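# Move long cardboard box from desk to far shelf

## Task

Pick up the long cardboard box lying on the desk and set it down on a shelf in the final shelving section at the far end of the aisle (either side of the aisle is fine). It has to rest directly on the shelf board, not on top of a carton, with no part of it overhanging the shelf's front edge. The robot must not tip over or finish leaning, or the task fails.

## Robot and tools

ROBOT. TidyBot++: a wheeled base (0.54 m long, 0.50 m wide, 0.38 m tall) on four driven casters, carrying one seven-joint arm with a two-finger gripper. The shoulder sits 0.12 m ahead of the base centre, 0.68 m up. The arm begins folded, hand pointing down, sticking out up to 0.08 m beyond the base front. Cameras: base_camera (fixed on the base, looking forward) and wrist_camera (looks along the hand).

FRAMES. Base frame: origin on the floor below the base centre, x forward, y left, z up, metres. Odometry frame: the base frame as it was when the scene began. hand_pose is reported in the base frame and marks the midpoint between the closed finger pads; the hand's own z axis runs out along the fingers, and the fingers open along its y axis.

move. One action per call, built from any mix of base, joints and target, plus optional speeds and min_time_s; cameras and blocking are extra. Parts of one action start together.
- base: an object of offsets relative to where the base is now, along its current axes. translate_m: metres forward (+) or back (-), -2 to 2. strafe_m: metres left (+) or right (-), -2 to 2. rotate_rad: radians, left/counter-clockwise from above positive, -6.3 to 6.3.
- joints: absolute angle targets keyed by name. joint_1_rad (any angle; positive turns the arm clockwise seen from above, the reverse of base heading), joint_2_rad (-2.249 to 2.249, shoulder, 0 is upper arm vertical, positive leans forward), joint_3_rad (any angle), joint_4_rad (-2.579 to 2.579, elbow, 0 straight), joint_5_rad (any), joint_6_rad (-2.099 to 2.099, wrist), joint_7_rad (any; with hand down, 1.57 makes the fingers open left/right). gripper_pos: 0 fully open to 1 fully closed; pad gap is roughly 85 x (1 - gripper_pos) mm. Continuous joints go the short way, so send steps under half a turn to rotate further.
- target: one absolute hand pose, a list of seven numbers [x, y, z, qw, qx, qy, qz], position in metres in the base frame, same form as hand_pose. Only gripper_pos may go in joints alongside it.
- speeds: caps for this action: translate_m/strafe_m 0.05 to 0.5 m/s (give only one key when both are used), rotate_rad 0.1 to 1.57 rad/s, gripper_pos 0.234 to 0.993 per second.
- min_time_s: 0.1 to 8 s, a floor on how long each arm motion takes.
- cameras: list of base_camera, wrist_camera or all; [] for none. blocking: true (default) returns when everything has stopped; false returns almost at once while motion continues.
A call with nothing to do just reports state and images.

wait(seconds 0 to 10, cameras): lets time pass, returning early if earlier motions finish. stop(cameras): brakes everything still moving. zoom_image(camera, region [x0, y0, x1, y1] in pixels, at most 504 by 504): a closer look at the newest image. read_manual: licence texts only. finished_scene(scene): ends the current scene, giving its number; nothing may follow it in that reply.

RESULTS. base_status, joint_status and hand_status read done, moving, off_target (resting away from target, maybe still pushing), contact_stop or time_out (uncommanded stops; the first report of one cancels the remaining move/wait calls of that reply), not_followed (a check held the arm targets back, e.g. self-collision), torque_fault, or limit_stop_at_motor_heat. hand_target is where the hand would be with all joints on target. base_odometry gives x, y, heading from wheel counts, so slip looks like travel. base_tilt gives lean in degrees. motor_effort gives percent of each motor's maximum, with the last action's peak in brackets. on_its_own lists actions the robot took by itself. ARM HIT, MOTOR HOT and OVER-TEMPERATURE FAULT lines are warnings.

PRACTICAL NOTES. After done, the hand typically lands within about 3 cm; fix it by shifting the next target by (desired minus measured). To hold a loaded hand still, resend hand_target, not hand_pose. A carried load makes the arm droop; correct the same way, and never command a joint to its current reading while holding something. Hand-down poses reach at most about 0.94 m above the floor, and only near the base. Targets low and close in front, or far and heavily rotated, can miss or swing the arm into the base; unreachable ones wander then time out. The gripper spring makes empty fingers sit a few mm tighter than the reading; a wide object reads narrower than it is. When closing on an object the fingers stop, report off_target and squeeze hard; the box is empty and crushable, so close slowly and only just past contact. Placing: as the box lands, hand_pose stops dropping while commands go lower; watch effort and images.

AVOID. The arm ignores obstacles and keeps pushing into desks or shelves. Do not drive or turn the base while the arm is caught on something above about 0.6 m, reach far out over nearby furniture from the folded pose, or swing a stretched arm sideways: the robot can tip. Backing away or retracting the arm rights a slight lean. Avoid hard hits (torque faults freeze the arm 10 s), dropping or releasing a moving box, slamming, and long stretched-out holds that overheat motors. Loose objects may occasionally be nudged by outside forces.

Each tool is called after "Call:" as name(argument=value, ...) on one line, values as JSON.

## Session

Call:
move(joints={"joint_3_rad": 3.145, "joint_6_rad": 0.35}, cameras=["all"])

Call:
move(joints={"joint_1_rad": -1.2}, cameras=["wrist_camera"])

Scene clock: 1.83 s.
move: done
base_odometry: x=+0.000 y=+0.000 heading=+0.000
base_tilt: forward=+0.6 right=-0.6
base_status: not commanded
joint_positions: joint_1_rad=-0.012 joint_2_rad=-0.322 joint_3_rad=+3.126 joint_4_rad=-2.542 joint_5_rad=+0.035 joint_6_rad=+0.287 joint_7_rad=+1.571 gripper_pos=+0.002
joint_status: all done
motor_effort: joint_1_rad=+0(1) joint_2_rad=-5(5) joint_3_rad=+1(2) joint_4_rad=+16(17) joint_5_rad=+0(1) joint_6_rad=+9(10) joint_7_rad=+0(1)
hand_pose: x=+0.5268 y=+0.0157 z=+0.7807 quat_wxyz=(+0.000, +0.822, +0.029, +0.568)
hand_target: x=+0.5331 y=+0.0086 z=+0.7978 quat_wxyz=(+0.002, +0.805, +0.020, +0.593)
hand_status: not commanded
pictures: base_camera, wrist_camera

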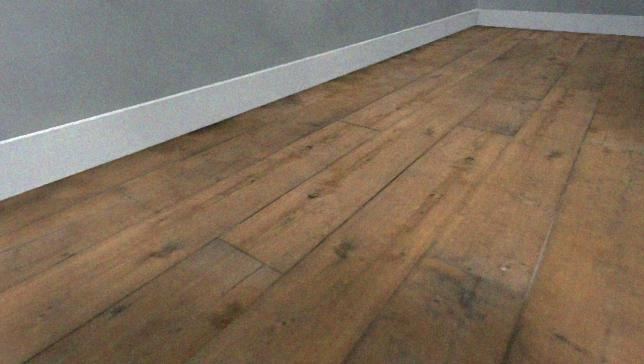

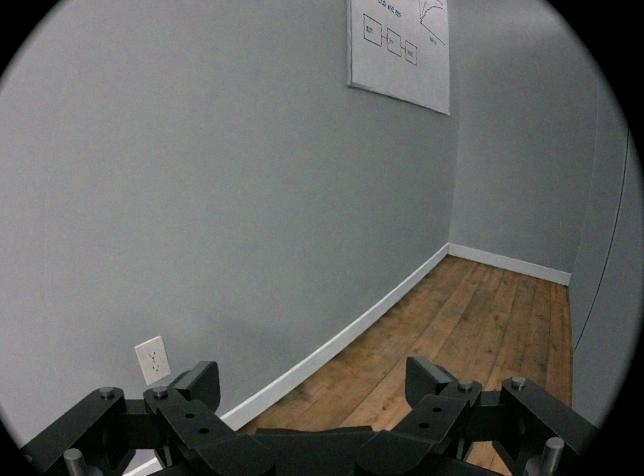

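Scene clock: 4.30 s.
move: done
base_odometry: x=+0.000 y=+0.000 heading=+0.000
base_tilt: forward=+0.6 right=-0.5
base_status: not commanded
joint_positions: joint_1_rad=-1.187 joint_2_rad=-0.322 joint_3_rad=+3.129 joint_4_rad=-2.542 joint_5_rad=+0.035 joint_6_rad=+0.287 joint_7_rad=+1.571 gripper_pos=+0.002
joint_status: all done
motor_effort: joint_1_rad=+0(1) joint_2_rad=-5(6) joint_3_rad=+1(1) joint_4_rad=+16(17) joint_5_rad=+0(1) joint_6_rad=+8(10) joint_7_rad=+0(1)
hand_pose: x=+0.2626 y=+0.3820 z=+0.7807 quat_wxyz=(-0.315, +0.669, +0.479, +0.473)
hand_target: x=+0.2656 y=+0.3873 z=+0.7978 quat_wxyz=(-0.330, +0.656, +0.467, +0.492)
hand_status: not commanded

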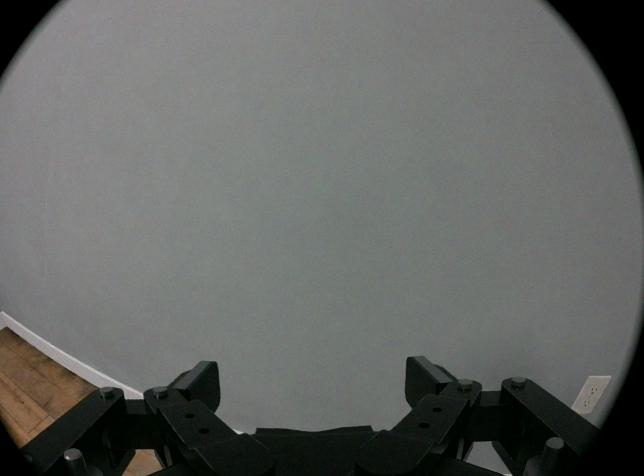

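Call:
move(joints={"joint_1_rad": -2.6}, cameras=["wrist_camera"])

Call:
move(joints={"joint_1_rad": -3.9}, cameras=["wrist_camera"])

Call:
move(joints={"joint_1_rad": -5.1}, cameras=["wrist_camera"])

Scene clock: 10.53 s.
move: done
base_odometry: x=+0.000 y=+0.000 heading=+0.000
base_tilt: forward=+0.7 right=-0.5
base_status: not commanded
joint_positions: joint_1_rad=-2.587 joint_2_rad=-0.322 joint_3_rad=+3.129 joint_4_rad=-2.542 joint_5_rad=+0.035 joint_6_rad=+0.287 joint_7_rad=+1.571 gripper_pos=+0.002
joint_status: all done
motor_effort: joint_1_rad=+0(1) joint_2_rad=-4(6) joint_3_rad=+1(1) joint_4_rad=+16(17) joint_5_rad=+0(1) joint_6_rad=+9(10) joint_7_rad=+0(2)
hand_pose: x=-0.2330 y=+0.2067 z=+0.7807 quat_wxyz=(-0.546, +0.203, +0.797, +0.159)
hand_target: x=-0.2378 y=+0.2103 z=+0.7978 quat_wxyz=(-0.570, +0.201, +0.780, +0.164)
hand_status: not commanded

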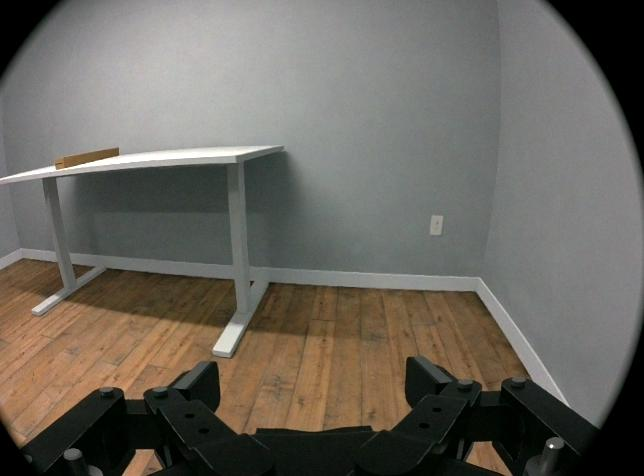

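Scene clock: 13.10 s.
move: done
base_odometry: x=+0.000 y=+0.000 heading=+0.000
base_tilt: forward=+0.8 right=-0.6
base_status: not commanded
joint_positions: joint_1_rad=-3.887 joint_2_rad=-0.322 joint_3_rad=+3.130 joint_4_rad=-2.542 joint_5_rad=+0.035 joint_6_rad=+0.287 joint_7_rad=+1.571 gripper_pos=+0.002
joint_status: all done
motor_effort: joint_1_rad=+0(2) joint_2_rad=-5(6) joint_3_rad=+0(1) joint_4_rad=+16(17) joint_5_rad=+0(1) joint_6_rad=+8(10) joint_7_rad=-1(2)
hand_pose: x=-0.1745 y=-0.2837 z=+0.7807 quat_wxyz=(-0.531, -0.320, +0.758, -0.203)
hand_target: x=-0.1791 y=-0.2875 z=+0.7978 quat_wxyz=(-0.553, -0.312, +0.742, -0.214)
hand_status: not commanded

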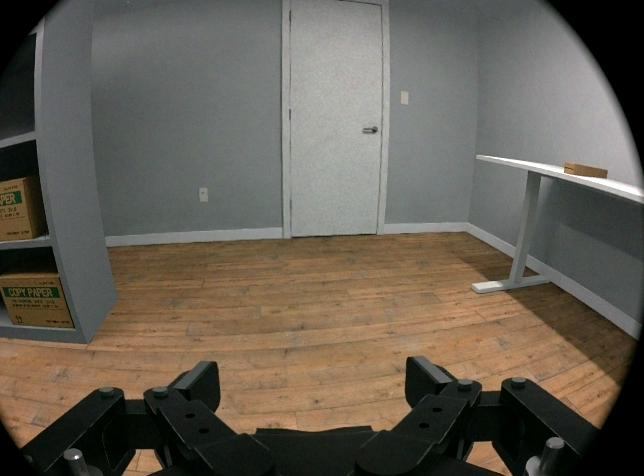

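Scene clock: 15.57 s.
move: done
base_odometry: x=+0.000 y=+0.000 heading=+0.000
base_tilt: forward=+0.6 right=-0.6
base_status: not commanded
joint_positions: joint_1_rad=-5.087 joint_2_rad=-0.322 joint_3_rad=+3.130 joint_4_rad=-2.542 joint_5_rad=+0.035 joint_6_rad=+0.287 joint_7_rad=+1.571 gripper_pos=+0.002
joint_status: all done
motor_effort: joint_1_rad=+0(1) joint_2_rad=-5(6) joint_3_rad=+1(1) joint_4_rad=+16(17) joint_5_rad=+0(1) joint_6_rad=+9(10) joint_7_rad=-1(1)
hand_pose: x=+0.2770 y=-0.3763 z=+0.7807 quat_wxyz=(-0.323, -0.692, +0.445, -0.467)
hand_target: x=+0.2789 y=-0.3820 z=+0.7978 quat_wxyz=(-0.335, -0.677, +0.436, -0.489)
hand_status: not commanded

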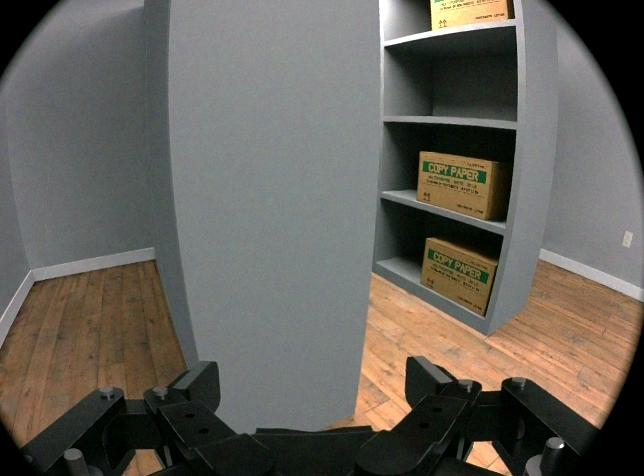

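Call:
move(base={"translate_m": -1.045, "strafe_m": -0.506, "rotate_rad": 2.695}, joints={"joint_1_rad": 0.012, "joint_2_rad": 0.27, "joint_3_rad": 3.145, "joint_4_rad": -0.94, "joint_5_rad": 0.0, "joint_6_rad": -1.56, "joint_7_rad": 1.585, "gripper_pos": 0.0}, min_time_s=3, cameras=["all"])

Scene clock: 53.87 s.
move: done
base_odometry: x=-1.045 y=-0.506 heading=+2.695
base_tilt: forward=+0.7 right=-0.6
base_status: done
joint_positions: joint_1_rad=-6.277 joint_2_rad=+0.248 joint_3_rad=+3.133 joint_4_rad=-0.971 joint_5_rad=+0.035 joint_6_rad=-1.495 joint_7_rad=+1.571 gripper_pos=+0.002
joint_status: all done
motor_effort: joint_1_rad=+0(4) joint_2_rad=-23(25) joint_3_rad=+0(3) joint_4_rad=+16(18) joint_5_rad=+0(2) joint_6_rad=+4(10) joint_7_rad=+0(2)
hand_pose: x=+0.6464 y=-0.0090 z=+0.9148 quat_wxyz=(-0.016, -0.977, +0.002, -0.212)
hand_target: x=+0.6384 y=-0.0064 z=+0.9082 quat_wxyz=(-0.003, -0.983, +0.000, -0.185)
hand_status: not commanded
pictures: base_camera, wrist_camera

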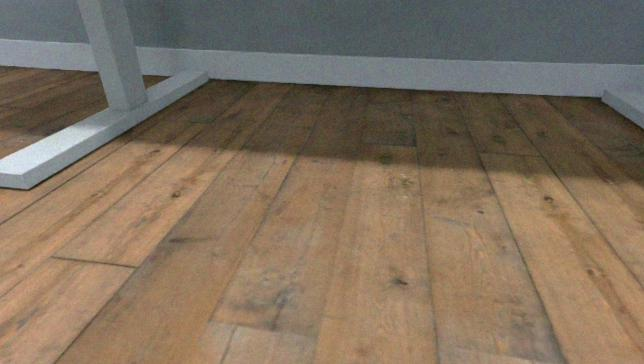

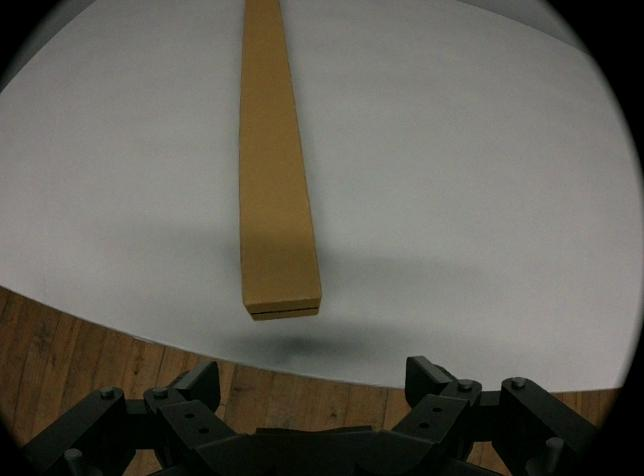

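Call:
move(base={"translate_m": 0.372, "strafe_m": -0.028, "rotate_rad": 0.092}, speeds={"translate_m": 0.3}, joints={"joint_5_rad": -0.06}, cameras=["wrist_camera"])

Scene clock: 72.10 s.
move: done
base_odometry: x=-1.369 y=-0.320 heading=+2.788
base_tilt: forward=+0.7 right=-0.6
base_status: done
joint_positions: joint_1_rad=-6.276 joint_2_rad=+0.255 joint_3_rad=+3.138 joint_4_rad=-0.969 joint_5_rad=-0.023 joint_6_rad=-1.499 joint_7_rad=+1.571 gripper_pos=+0.002
joint_status: all done
motor_effort: joint_1_rad=+0(3) joint_2_rad=-23(26) joint_3_rad=+1(2) joint_4_rad=+15(17) joint_5_rad=+0(1) joint_6_rad=+4(5) joint_7_rad=+0(1)
hand_pose: x=+0.6471 y=+0.0066 z=+0.9116 quat_wxyz=(+0.012, -0.978, +0.000, -0.208)
hand_target: x=+0.6385 y=+0.0123 z=+0.9088 quat_wxyz=(+0.026, -0.982, -0.005, -0.185)
hand_status: not commanded

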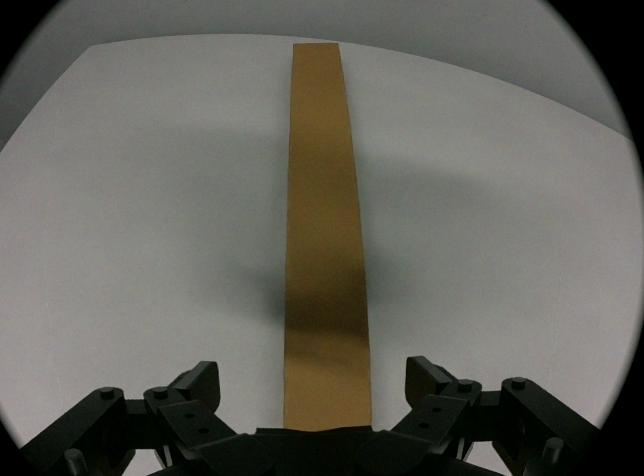

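Call:
move(base={"strafe_m": -0.0125}, joints={"joint_2_rad": 0.182, "joint_4_rad": -1.252, "joint_6_rad": -1.243}, min_time_s=2, cameras=["wrist_camera"])

Call:
move(joints={"gripper_pos": 0.34}, speeds={"gripper_pos": 0.3}, cameras=["wrist_camera"])

Call:
zoom_image(camera="wrist_camera", region=[180, 300, 440, 470])

Scene clock: 84.20 s.
move: done
base_odometry: x=-1.364 y=-0.308 heading=+2.788
base_tilt: forward=+0.7 right=-0.6
base_status: done
joint_positions: joint_1_rad=-6.271 joint_2_rad=+0.199 joint_3_rad=+3.139 joint_4_rad=-1.212 joint_5_rad=-0.023 joint_6_rad=-1.306 joint_7_rad=+1.571 gripper_pos=+0.002
joint_status: all done
motor_effort: joint_1_rad=+0(2) joint_2_rad=-21(25) joint_3_rad=+1(2) joint_4_rad=+16(17) joint_5_rad=+0(1) joint_6_rad=+4(6) joint_7_rad=-1(1)
hand_pose: x=+0.6407 y=+0.0034 z=+0.8609 quat_wxyz=(+0.011, -0.977, +0.005, -0.211)
hand_target: x=+0.6463 y=+0.0110 z=+0.8607 quat_wxyz=(+0.026, -0.973, +0.003, -0.231)
hand_status: not commanded

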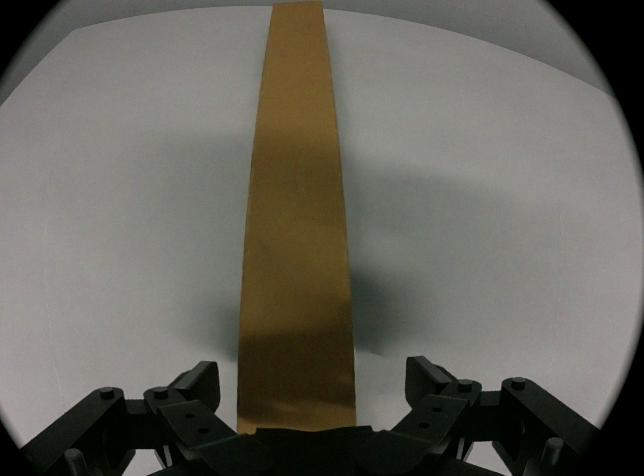

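Scene clock: 85.93 s.
move: done
base_odometry: x=-1.364 y=-0.308 heading=+2.788
base_tilt: forward=+0.6 right=-0.5
base_status: not commanded
joint_positions: joint_1_rad=-6.271 joint_2_rad=+0.199 joint_3_rad=+3.139 joint_4_rad=-1.212 joint_5_rad=-0.023 joint_6_rad=-1.305 joint_7_rad=+1.571 gripper_pos=+0.340
joint_status: all done
motor_effort: joint_1_rad=+0(1) joint_2_rad=-22(23) joint_3_rad=+0(1) joint_4_rad=+16(17) joint_5_rad=+0(1) joint_6_rad=+4(5) joint_7_rad=-1(1)
hand_pose: x=+0.6410 y=+0.0033 z=+0.8612 quat_wxyz=(+0.011, -0.977, +0.005, -0.211)
hand_target: x=+0.6463 y=+0.0110 z=+0.8607 quat_wxyz=(+0.026, -0.973, +0.003, -0.231)
hand_status: not commanded

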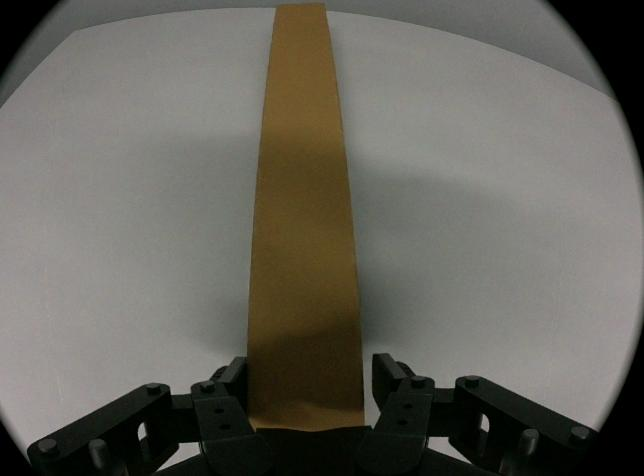

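Scaled by 1.938.

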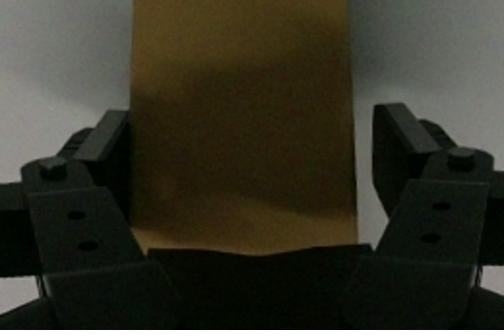

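Call:
move(joints={"joint_4_rad": -1.273, "joint_6_rad": -1.213}, min_time_s=1, cameras=[])

Call:
move(joints={"gripper_pos": 0.4}, speeds={"gripper_pos": 0.234}, cameras=["wrist_camera"])

Call:
zoom_image(camera="wrist_camera", region=[180, 300, 440, 470])

Scene clock: 91.97 s.
move: done
base_odometry: x=-1.364 y=-0.308 heading=+2.788
base_tilt: forward=+0.7 right=-0.6
base_status: not commanded
joint_positions: joint_1_rad=-6.271 joint_2_rad=+0.198 joint_3_rad=+3.139 joint_4_rad=-1.230 joint_5_rad=-0.023 joint_6_rad=-1.276 joint_7_rad=+1.571 gripper_pos=+0.340
joint_status: all done
motor_effort: joint_1_rad=+0(0) joint_2_rad=-22(23) joint_3_rad=+0(1) joint_4_rad=+17(18) joint_5_rad=+0(1) joint_6_rad=+5(6) joint_7_rad=-1(1)
hand_pose: x=+0.6449 y=+0.0033 z=+0.8570 quat_wxyz=(+0.011, -0.976, +0.005, -0.217)
hand_target: x=+0.6496 y=+0.0108 z=+0.8554 quat_wxyz=(+0.026, -0.972, +0.004, -0.235)
hand_status: not commanded

Scene clock: 92.80 s.
move: done
base_odometry: x=-1.364 y=-0.308 heading=+2.788
base_tilt: forward=+0.8 right=-0.5
base_status: not commanded
joint_positions: joint_1_rad=-6.271 joint_2_rad=+0.198 joint_3_rad=+3.139 joint_4_rad=-1.230 joint_5_rad=-0.023 joint_6_rad=-1.275 joint_7_rad=+1.571 gripper_pos=+0.399
joint_status: all done
motor_effort: joint_1_rad=+0(0) joint_2_rad=-21(23) joint_3_rad=+1(1) joint_4_rad=+16(17) joint_5_rad=+0(1) joint_6_rad=+5(5) joint_7_rad=-1(1)
hand_pose: x=+0.6450 y=+0.0033 z=+0.8570 quat_wxyz=(+0.011, -0.976, +0.005, -0.217)
hand_target: x=+0.6496 y=+0.0108 z=+0.8554 quat_wxyz=(+0.026, -0.972, +0.004, -0.235)
hand_status: not commanded

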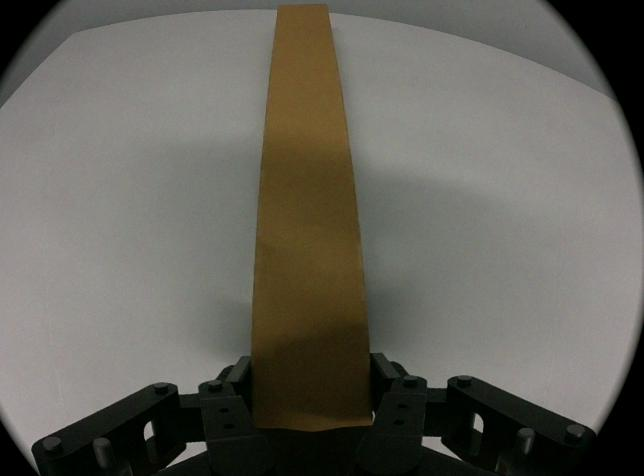

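Scaled by 1.938.

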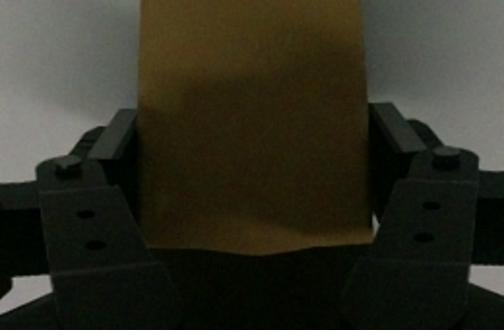

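Call:
move(joints={"gripper_pos": 0.426}, speeds={"gripper_pos": 0.234}, cameras=[])

Call:
move(joints={"joint_2_rad": 0.26, "joint_4_rad": -0.937, "joint_6_rad": -1.566}, min_time_s=2.5, cameras=["wrist_camera"])

Scene clock: 97.37 s.
move: done
base_odometry: x=-1.364 y=-0.308 heading=+2.788
base_tilt: forward=+0.7 right=-0.6
base_status: not commanded
joint_positions: joint_1_rad=-6.271 joint_2_rad=+0.198 joint_3_rad=+3.139 joint_4_rad=-1.230 joint_5_rad=-0.023 joint_6_rad=-1.275 joint_7_rad=+1.571 gripper_pos=+0.427
joint_status: all done
motor_effort: joint_1_rad=+0(1) joint_2_rad=-21(22) joint_3_rad=+0(1) joint_4_rad=+16(17) joint_5_rad=+0(0) joint_6_rad=+4(5) joint_7_rad=+0(1)
hand_pose: x=+0.6450 y=+0.0033 z=+0.8571 quat_wxyz=(+0.011, -0.976, +0.005, -0.217)
hand_target: x=+0.6496 y=+0.0108 z=+0.8554 quat_wxyz=(+0.026, -0.972, +0.004, -0.235)
hand_status: not commanded

Scene clock: 100.17 s.
move: done
base_odometry: x=-1.364 y=-0.308 heading=+2.788
base_tilt: forward=+0.7 right=-0.6
base_status: not commanded
joint_positions: joint_1_rad=-6.271 joint_2_rad=+0.231 joint_3_rad=+3.139 joint_4_rad=-0.970 joint_5_rad=-0.023 joint_6_rad=-1.501 joint_7_rad=+1.571 gripper_pos=+0.427
joint_status: all done
motor_effort: joint_1_rad=+0(1) joint_2_rad=-23(24) joint_3_rad=+0(1) joint_4_rad=+16(18) joint_5_rad=-1(1) joint_6_rad=+5(6) joint_7_rad=+0(1)
hand_pose: x=+0.6410 y=+0.0035 z=+0.9235 quat_wxyz=(+0.011, -0.976, +0.003, -0.218)
hand_target: x=+0.6349 y=+0.0123 z=+0.9145 quat_wxyz=(+0.026, -0.982, -0.005, -0.188)
hand_status: not commanded

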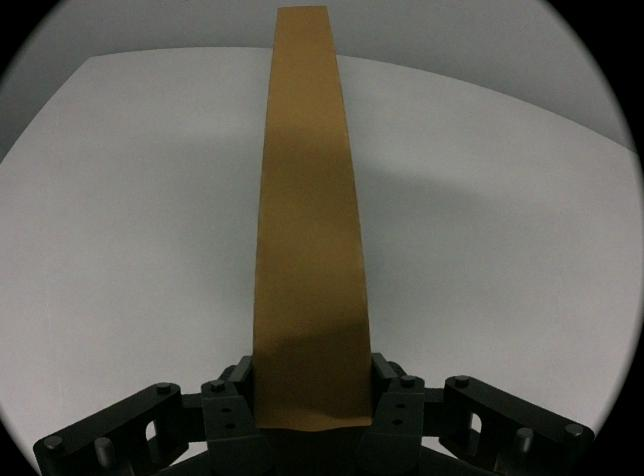

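Call:
move(base={"translate_m": -0.58, "strafe_m": 0.065, "rotate_rad": 2.801}, speeds={"rotate_rad": 1.0}, cameras=[])

Call:
move(joints={"joint_6_rad": -1.13}, min_time_s=1, cameras=["all"])

Scene clock: 127.57 s.
move: done
base_odometry: x=-0.843 y=-0.570 heading=-0.695
base_tilt: forward=+0.6 right=-0.5
base_status: done
joint_positions: joint_1_rad=-6.274 joint_2_rad=+0.252 joint_3_rad=+3.144 joint_4_rad=-0.968 joint_5_rad=-0.025 joint_6_rad=-1.506 joint_7_rad=+1.571 gripper_pos=+0.427
joint_status: not commanded
motor_effort: joint_1_rad=+0(4) joint_2_rad=-23(29) joint_3_rad=+0(3) joint_4_rad=+16(17) joint_5_rad=+0(2) joint_6_rad=+4(5) joint_7_rad=+0(2)
hand_pose: x=+0.6451 y=+0.0030 z=+0.9126 quat_wxyz=(+0.011, -0.978, +0.004, -0.206)
hand_target: x=+0.6349 y=+0.0123 z=+0.9145 quat_wxyz=(+0.026, -0.982, -0.005, -0.188)
hand_status: not commanded

Scene clock: 128.87 s.
move: done
base_odometry: x=-0.843 y=-0.570 heading=-0.695
base_tilt: forward=+0.7 right=-0.6
base_status: not commanded
joint_positions: joint_1_rad=-6.274 joint_2_rad=+0.252 joint_3_rad=+3.144 joint_4_rad=-0.967 joint_5_rad=-0.025 joint_6_rad=-1.195 joint_7_rad=+1.571 gripper_pos=+0.427
joint_status: all done
motor_effort: joint_1_rad=+0(1) joint_2_rad=-24(25) joint_3_rad=+0(1) joint_4_rad=+17(18) joint_5_rad=+0(1) joint_6_rad=+7(7) joint_7_rad=+0(1)
hand_pose: x=+0.7263 y=+0.0016 z=+0.9649 quat_wxyz=(+0.010, -0.935, +0.005, -0.356)
hand_target: x=+0.7463 y=+0.0089 z=+0.9901 quat_wxyz=(+0.024, -0.918, +0.001, -0.396)
hand_status: not commanded
pictures: base_camera, wrist_camera

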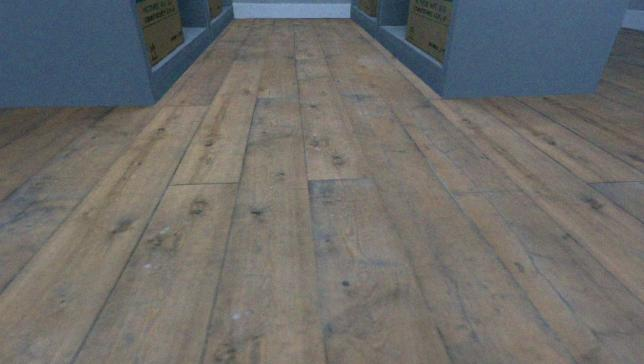

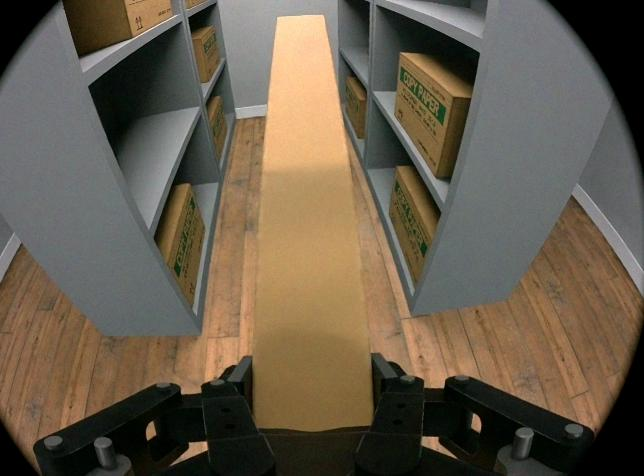

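Call:
zoom_image(camera="wrist_camera", region=[150, 0, 410, 220])

Scaled by 1.938.

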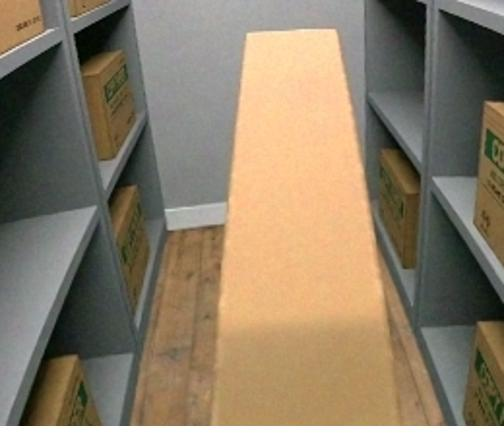

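Call:
move(base={"rotate_rad": 0.073}, joints={"joint_1_rad": 1.583, "joint_2_rad": 0.095, "joint_3_rad": 3.145, "joint_4_rad": -2.228, "joint_5_rad": -0.63, "joint_6_rad": -0.85, "joint_7_rad": 3.56}, min_time_s=3.2, cameras=["all"])

Scene clock: 153.73 s.
move: done
base_odometry: x=-0.843 y=-0.570 heading=-0.622
base_tilt: forward=+0.8 right=-0.5
base_status: done
joint_positions: joint_1_rad=-4.713 joint_2_rad=+0.112 joint_3_rad=+3.140 joint_4_rad=-2.193 joint_5_rad=-0.571 joint_6_rad=-0.910 joint_7_rad=+3.504 gripper_pos=+0.427
joint_status: all done
motor_effort: joint_1_rad=+0(3) joint_2_rad=-14(27) joint_3_rad=+0(3) joint_4_rad=+11(19) joint_5_rad=-3(4) joint_6_rad=-1(8) joint_7_rad=-1(2)
hand_pose: x=+0.2537 y=-0.2836 z=+0.6080 quat_wxyz=(-0.004, -0.976, +0.004, -0.219)
hand_target: x=+0.2535 y=-0.2927 z=+0.6076 quat_wxyz=(-0.035, -0.973, +0.014, -0.227)
hand_status: not commanded
pictures: base_camera, wrist_camera

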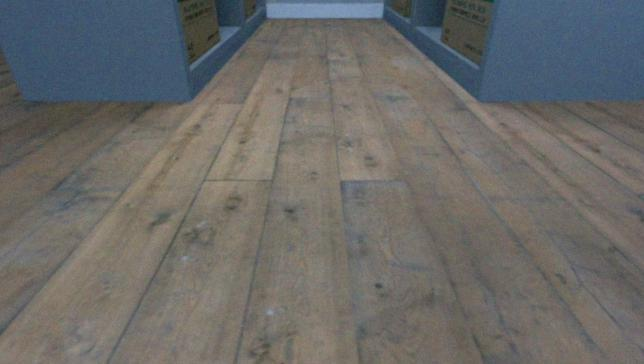

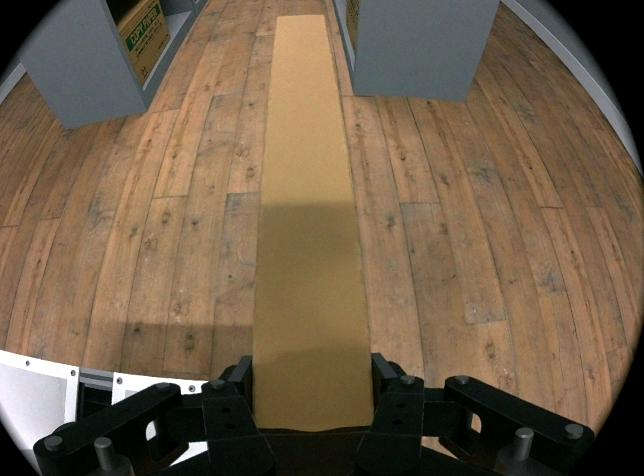

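Call:
move(base={"translate_m": 1.85}, cameras=["all"])

Scene clock: 161.63 s.
move: done
base_odometry: x=+0.661 y=-1.649 heading=-0.622
base_tilt: forward=+0.7 right=-0.6
base_status: done
joint_positions: joint_1_rad=-4.706 joint_2_rad=+0.111 joint_3_rad=+3.140 joint_4_rad=-2.193 joint_5_rad=-0.576 joint_6_rad=-0.908 joint_7_rad=+3.505 gripper_pos=+0.427
joint_status: not commanded
motor_effort: joint_1_rad=+0(2) joint_2_rad=-14(15) joint_3_rad=+0(1) joint_4_rad=+11(12) joint_5_rad=-3(4) joint_6_rad=-1(2) joint_7_rad=-1(2)
hand_pose: x=+0.2525 y=-0.2855 z=+0.6085 quat_wxyz=(-0.007, -0.975, +0.009, -0.220)
hand_target: x=+0.2535 y=-0.2927 z=+0.6076 quat_wxyz=(-0.035, -0.973, +0.014, -0.227)
hand_status: not commanded
pictures: base_camera, wrist_camera

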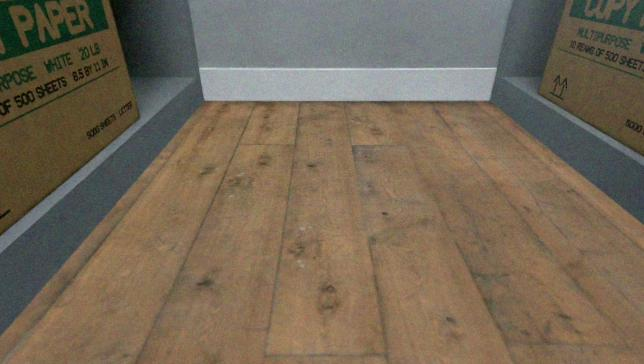

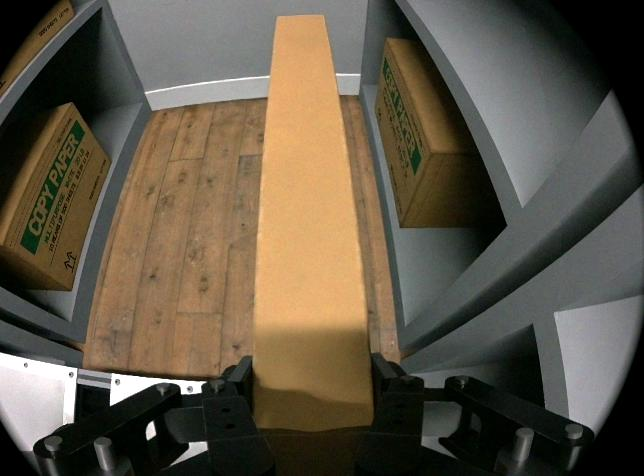

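Call:
move(base={"translate_m": 0.53}, speeds={"translate_m": 0.4}, cameras=["all"])

Call:
zoom_image(camera="wrist_camera", region=[340, 0, 640, 400])

Scene clock: 181.10 s.
move: done
base_odometry: x=+1.091 y=-1.958 heading=-0.622
base_tilt: forward=+0.6 right=-0.5
base_status: done
joint_positions: joint_1_rad=-4.703 joint_2_rad=+0.111 joint_3_rad=+3.140 joint_4_rad=-2.194 joint_5_rad=-0.578 joint_6_rad=-0.907 joint_7_rad=+3.505 gripper_pos=+0.427
joint_status: not commanded
motor_effort: joint_1_rad=+0(2) joint_2_rad=-14(15) joint_3_rad=+0(1) joint_4_rad=+11(12) joint_5_rad=-4(4) joint_6_rad=-1(2) joint_7_rad=+1(1)
hand_pose: x=+0.2519 y=-0.2862 z=+0.6086 quat_wxyz=(-0.007, -0.975, +0.011, -0.221)
hand_target: x=+0.2535 y=-0.2927 z=+0.6076 quat_wxyz=(-0.035, -0.973, +0.014, -0.227)
hand_status: not commanded
pictures: base_camera, wrist_camera

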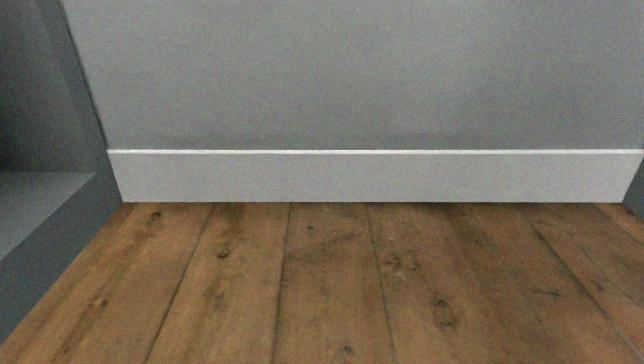

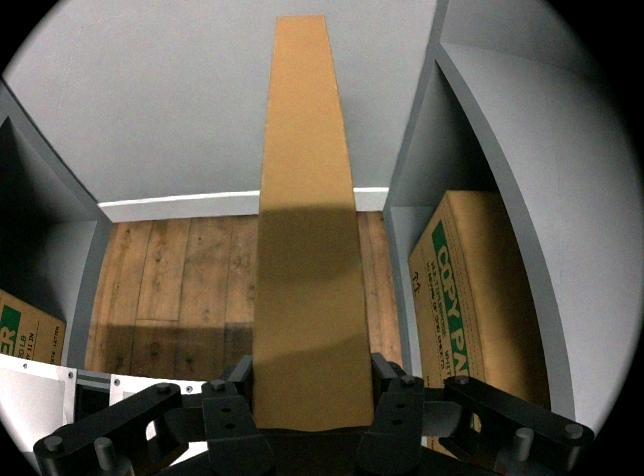

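Scaled by 1.260.

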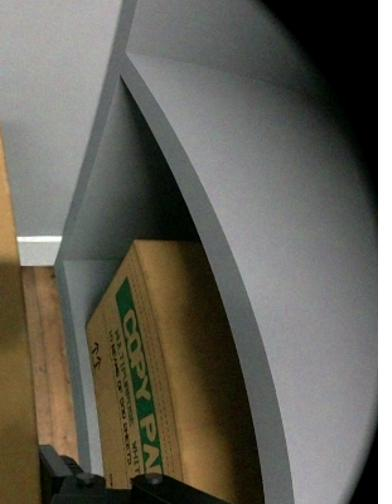

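Call:
move(base={"strafe_m": -0.035}, joints={"joint_1_rad": 1.563, "joint_2_rad": 0.575, "joint_4_rad": -1.475, "joint_5_rad": -0.49, "joint_6_rad": -1.01, "joint_7_rad": 3.44}, min_time_s=3.5, cameras=["all"])

Scene clock: 205.73 s.
move: done
base_odometry: x=+1.071 y=-1.986 heading=-0.622
base_tilt: forward=+0.7 right=-0.5
base_status: done
joint_positions: joint_1_rad=-4.706 joint_2_rad=+0.544 joint_3_rad=+3.140 joint_4_rad=-1.505 joint_5_rad=-0.547 joint_6_rad=-0.951 joint_7_rad=+3.494 gripper_pos=+0.427
joint_status: all done
motor_effort: joint_1_rad=+0(1) joint_2_rad=-30(32) joint_3_rad=-1(1) joint_4_rad=+14(15) joint_5_rad=-4(5) joint_6_rad=+1(2) joint_7_rad=+0(2)
hand_pose: x=+0.2490 y=-0.5586 z=+0.6220 quat_wxyz=(-0.108, -0.970, -0.027, -0.215)
hand_target: x=+0.2469 y=-0.5469 z=+0.6071 quat_wxyz=(-0.070, -0.977, -0.027, -0.202)
hand_status: not commanded
pictures: base_camera, wrist_camera

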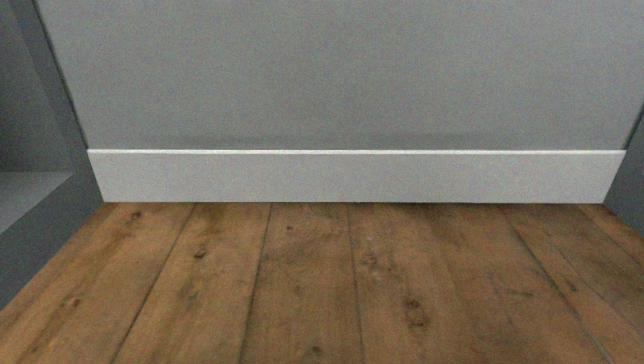

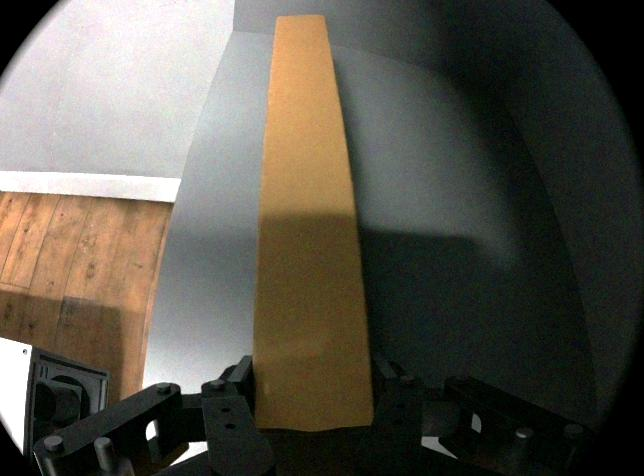

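Call:
move(joints={"joint_2_rad": 0.609, "joint_4_rad": -1.562, "joint_6_rad": -1.05, "joint_7_rad": 3.40}, min_time_s=2, cameras=["wrist_camera"])

Scene clock: 220.50 s.
move: done
base_odometry: x=+1.071 y=-1.986 heading=-0.622
base_tilt: forward=+0.7 right=-0.5
base_status: not commanded
joint_positions: joint_1_rad=-4.706 joint_2_rad=+0.575 joint_3_rad=+3.140 joint_4_rad=-1.526 joint_5_rad=-0.546 joint_6_rad=-0.990 joint_7_rad=+3.455 gripper_pos=+0.427
joint_status: all done
motor_effort: joint_1_rad=+0(0) joint_2_rad=-30(32) joint_3_rad=-1(1) joint_4_rad=+14(15) joint_5_rad=-4(5) joint_6_rad=+1(2) joint_7_rad=+0(2)
hand_pose: x=+0.2526 y=-0.5359 z=+0.5981 quat_wxyz=(-0.061, -0.973, -0.007, -0.223)
hand_target: x=+0.2496 y=-0.4928 z=+0.5651 quat_wxyz=(+0.012, -0.978, +0.001, -0.208)
hand_status: not commanded

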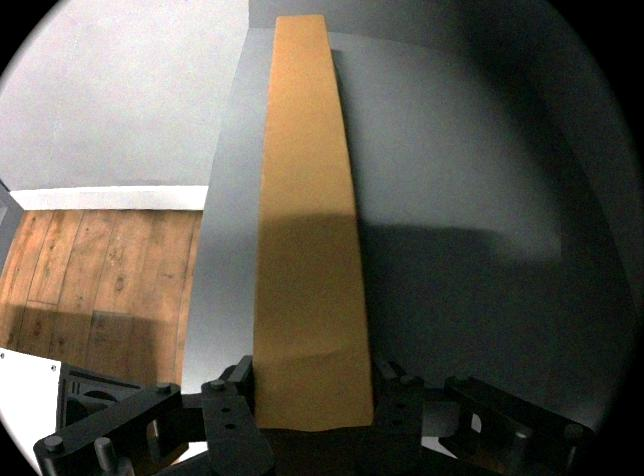

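Call:
move(joints={"joint_2_rad": 0.636}, min_time_s=1.2, cameras=["wrist_camera"])

Call:
move(joints={"joint_2_rad": 0.648}, min_time_s=0.8, cameras=["wrist_camera"])

Scene clock: 226.20 s.
move: done
base_odometry: x=+1.071 y=-1.986 heading=-0.622
base_tilt: forward=+0.6 right=-0.5
base_status: not commanded
joint_positions: joint_1_rad=-4.706 joint_2_rad=+0.601 joint_3_rad=+3.140 joint_4_rad=-1.526 joint_5_rad=-0.546 joint_6_rad=-0.990 joint_7_rad=+3.455 gripper_pos=+0.427
joint_status: all done
motor_effort: joint_1_rad=+0(1) joint_2_rad=-31(31) joint_3_rad=-1(2) joint_4_rad=+13(14) joint_5_rad=-4(4) joint_6_rad=+0(1) joint_7_rad=-1(1)
hand_pose: x=+0.2526 y=-0.5335 z=+0.5841 quat_wxyz=(-0.048, -0.974, -0.004, -0.223)
hand_target: x=+0.2496 y=-0.4895 z=+0.5518 quat_wxyz=(+0.025, -0.978, +0.003, -0.208)
hand_status: not commanded

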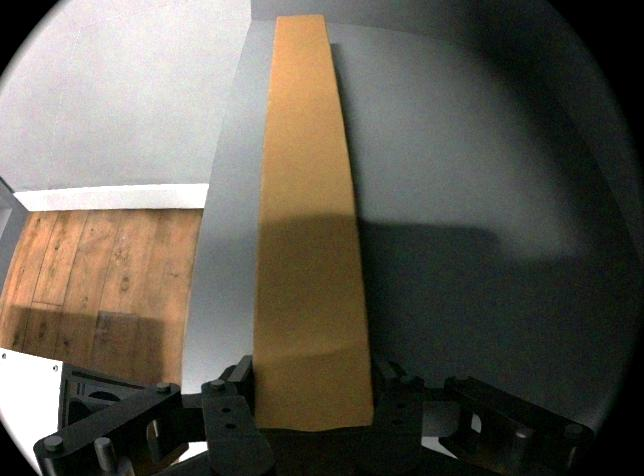

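Scene clock: 227.30 s.
move: done
base_odometry: x=+1.071 y=-1.986 heading=-0.622
base_tilt: forward=+0.8 right=-0.6
base_status: not commanded
joint_positions: joint_1_rad=-4.706 joint_2_rad=+0.610 joint_3_rad=+3.140 joint_4_rad=-1.526 joint_5_rad=-0.546 joint_6_rad=-0.990 joint_7_rad=+3.455 gripper_pos=+0.427
joint_status: all done
motor_effort: joint_1_rad=+0(1) joint_2_rad=-30(32) joint_3_rad=-1(1) joint_4_rad=+12(14) joint_5_rad=-3(4) joint_6_rad=+0(1) joint_7_rad=+0(1)
hand_pose: x=+0.2526 y=-0.5325 z=+0.5791 quat_wxyz=(-0.043, -0.974, -0.003, -0.223)
hand_target: x=+0.2496 y=-0.4879 z=+0.5460 quat_wxyz=(+0.031, -0.978, +0.005, -0.208)
hand_status: not commanded

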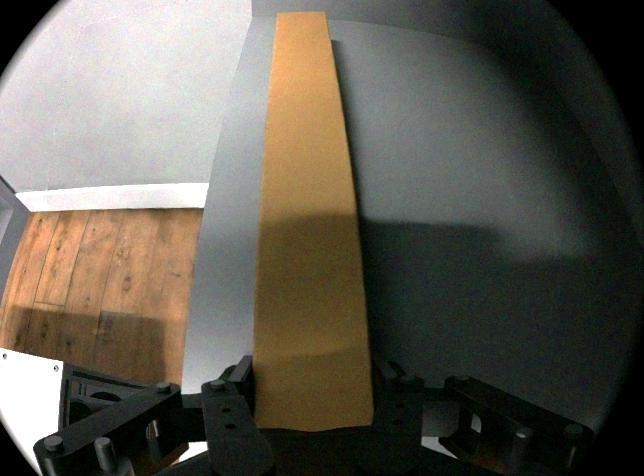

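Call:
move(joints={"joint_2_rad": 0.656}, min_time_s=0.6, cameras=["wrist_camera"])

Scene clock: 230.03 s.
move: done
base_odometry: x=+1.071 y=-1.986 heading=-0.622
base_tilt: forward=+0.7 right=-0.5
base_status: not commanded
joint_positions: joint_1_rad=-4.706 joint_2_rad=+0.611 joint_3_rad=+3.140 joint_4_rad=-1.526 joint_5_rad=-0.546 joint_6_rad=-0.990 joint_7_rad=+3.455 gripper_pos=+0.427
joint_status: all done
motor_effort: joint_1_rad=+0(1) joint_2_rad=-29(31) joint_3_rad=-1(2) joint_4_rad=+11(13) joint_5_rad=-3(4) joint_6_rad=-1(1) joint_7_rad=+0(1)
hand_pose: x=+0.2526 y=-0.5324 z=+0.5787 quat_wxyz=(-0.043, -0.974, -0.003, -0.223)
hand_target: x=+0.2496 y=-0.4868 z=+0.5421 quat_wxyz=(+0.035, -0.978, +0.005, -0.207)
hand_status: not commanded

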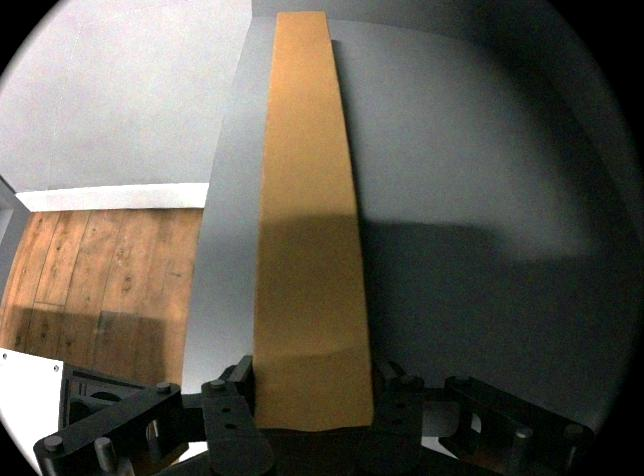

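Call:
move(joints={"gripper_pos": 0.25}, speeds={"gripper_pos": 0.234}, cameras=["wrist_camera"])

Call:
move(joints={"gripper_pos": 0.0}, speeds={"gripper_pos": 0.4}, cameras=["wrist_camera"])

Scene clock: 233.70 s.
move: done
base_odometry: x=+1.071 y=-1.986 heading=-0.622
base_tilt: forward=+0.7 right=-0.5
base_status: not commanded
joint_positions: joint_1_rad=-4.706 joint_2_rad=+0.621 joint_3_rad=+3.140 joint_4_rad=-1.528 joint_5_rad=-0.544 joint_6_rad=-0.992 joint_7_rad=+3.454 gripper_pos=+0.253
joint_status: all done
motor_effort: joint_1_rad=+0(1) joint_2_rad=-31(31) joint_3_rad=-1(2) joint_4_rad=+13(13) joint_5_rad=-3(4) joint_6_rad=+0(1) joint_7_rad=+0(1)
hand_pose: x=+0.2525 y=-0.5299 z=+0.5730 quat_wxyz=(-0.036, -0.974, -0.003, -0.222)
hand_target: x=+0.2496 y=-0.4868 z=+0.5421 quat_wxyz=(+0.035, -0.978, +0.005, -0.207)
hand_status: not commanded

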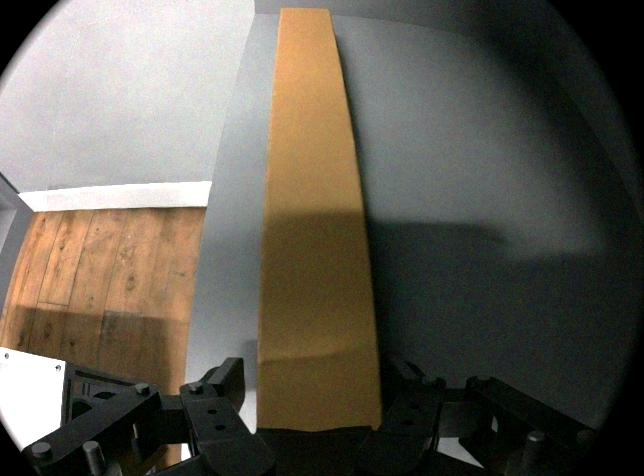

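Scene clock: 234.93 s.
move: done
base_odometry: x=+1.071 y=-1.986 heading=-0.622
base_tilt: forward=+0.6 right=-0.5
base_status: not commanded
joint_positions: joint_1_rad=-4.706 joint_2_rad=+0.621 joint_3_rad=+3.140 joint_4_rad=-1.528 joint_5_rad=-0.544 joint_6_rad=-0.992 joint_7_rad=+3.454 gripper_pos=+0.002
joint_status: all done
motor_effort: joint_1_rad=+0(0) joint_2_rad=-30(31) joint_3_rad=-1(1) joint_4_rad=+13(13) joint_5_rad=-4(4) joint_6_rad=+0(1) joint_7_rad=+0(1)
hand_pose: x=+0.2525 y=-0.5299 z=+0.5730 quat_wxyz=(-0.036, -0.974, -0.003, -0.222)
hand_target: x=+0.2496 y=-0.4868 z=+0.5421 quat_wxyz=(+0.035, -0.978, +0.005, -0.207)
hand_status: not commanded

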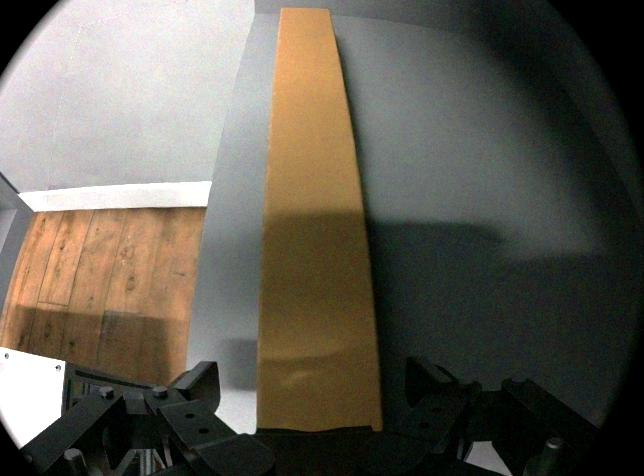

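Call:
move(joints={"joint_2_rad": 0.45, "joint_4_rad": -1.67, "joint_6_rad": -0.82}, min_time_s=1.8, cameras=["wrist_camera"])

Scene clock: 243.23 s.
move: done
base_odometry: x=+1.071 y=-1.986 heading=-0.622
base_tilt: forward=+0.7 right=-0.5
base_status: not commanded
joint_positions: joint_1_rad=-4.706 joint_2_rad=+0.462 joint_3_rad=+3.140 joint_4_rad=-1.632 joint_5_rad=-0.544 joint_6_rad=-0.881 joint_7_rad=+3.454 gripper_pos=+0.002
joint_status: all done
motor_effort: joint_1_rad=+0(1) joint_2_rad=-27(32) joint_3_rad=-1(1) joint_4_rad=+14(14) joint_5_rad=-4(4) joint_6_rad=+2(2) joint_7_rad=-1(2)
hand_pose: x=+0.2419 y=-0.5296 z=+0.6246 quat_wxyz=(-0.114, -0.972, +0.004, -0.206)
hand_target: x=+0.2298 y=-0.5271 z=+0.6144 quat_wxyz=(-0.121, -0.976, +0.019, -0.178)
hand_status: not commanded

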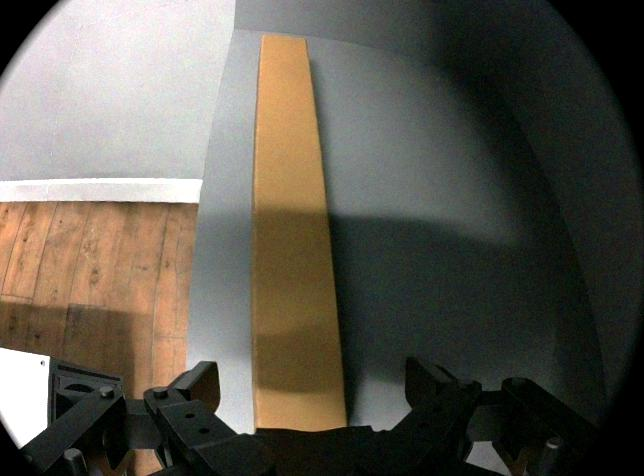

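Call:
finished_scene(scene=2)

The scene is finished: the task was done.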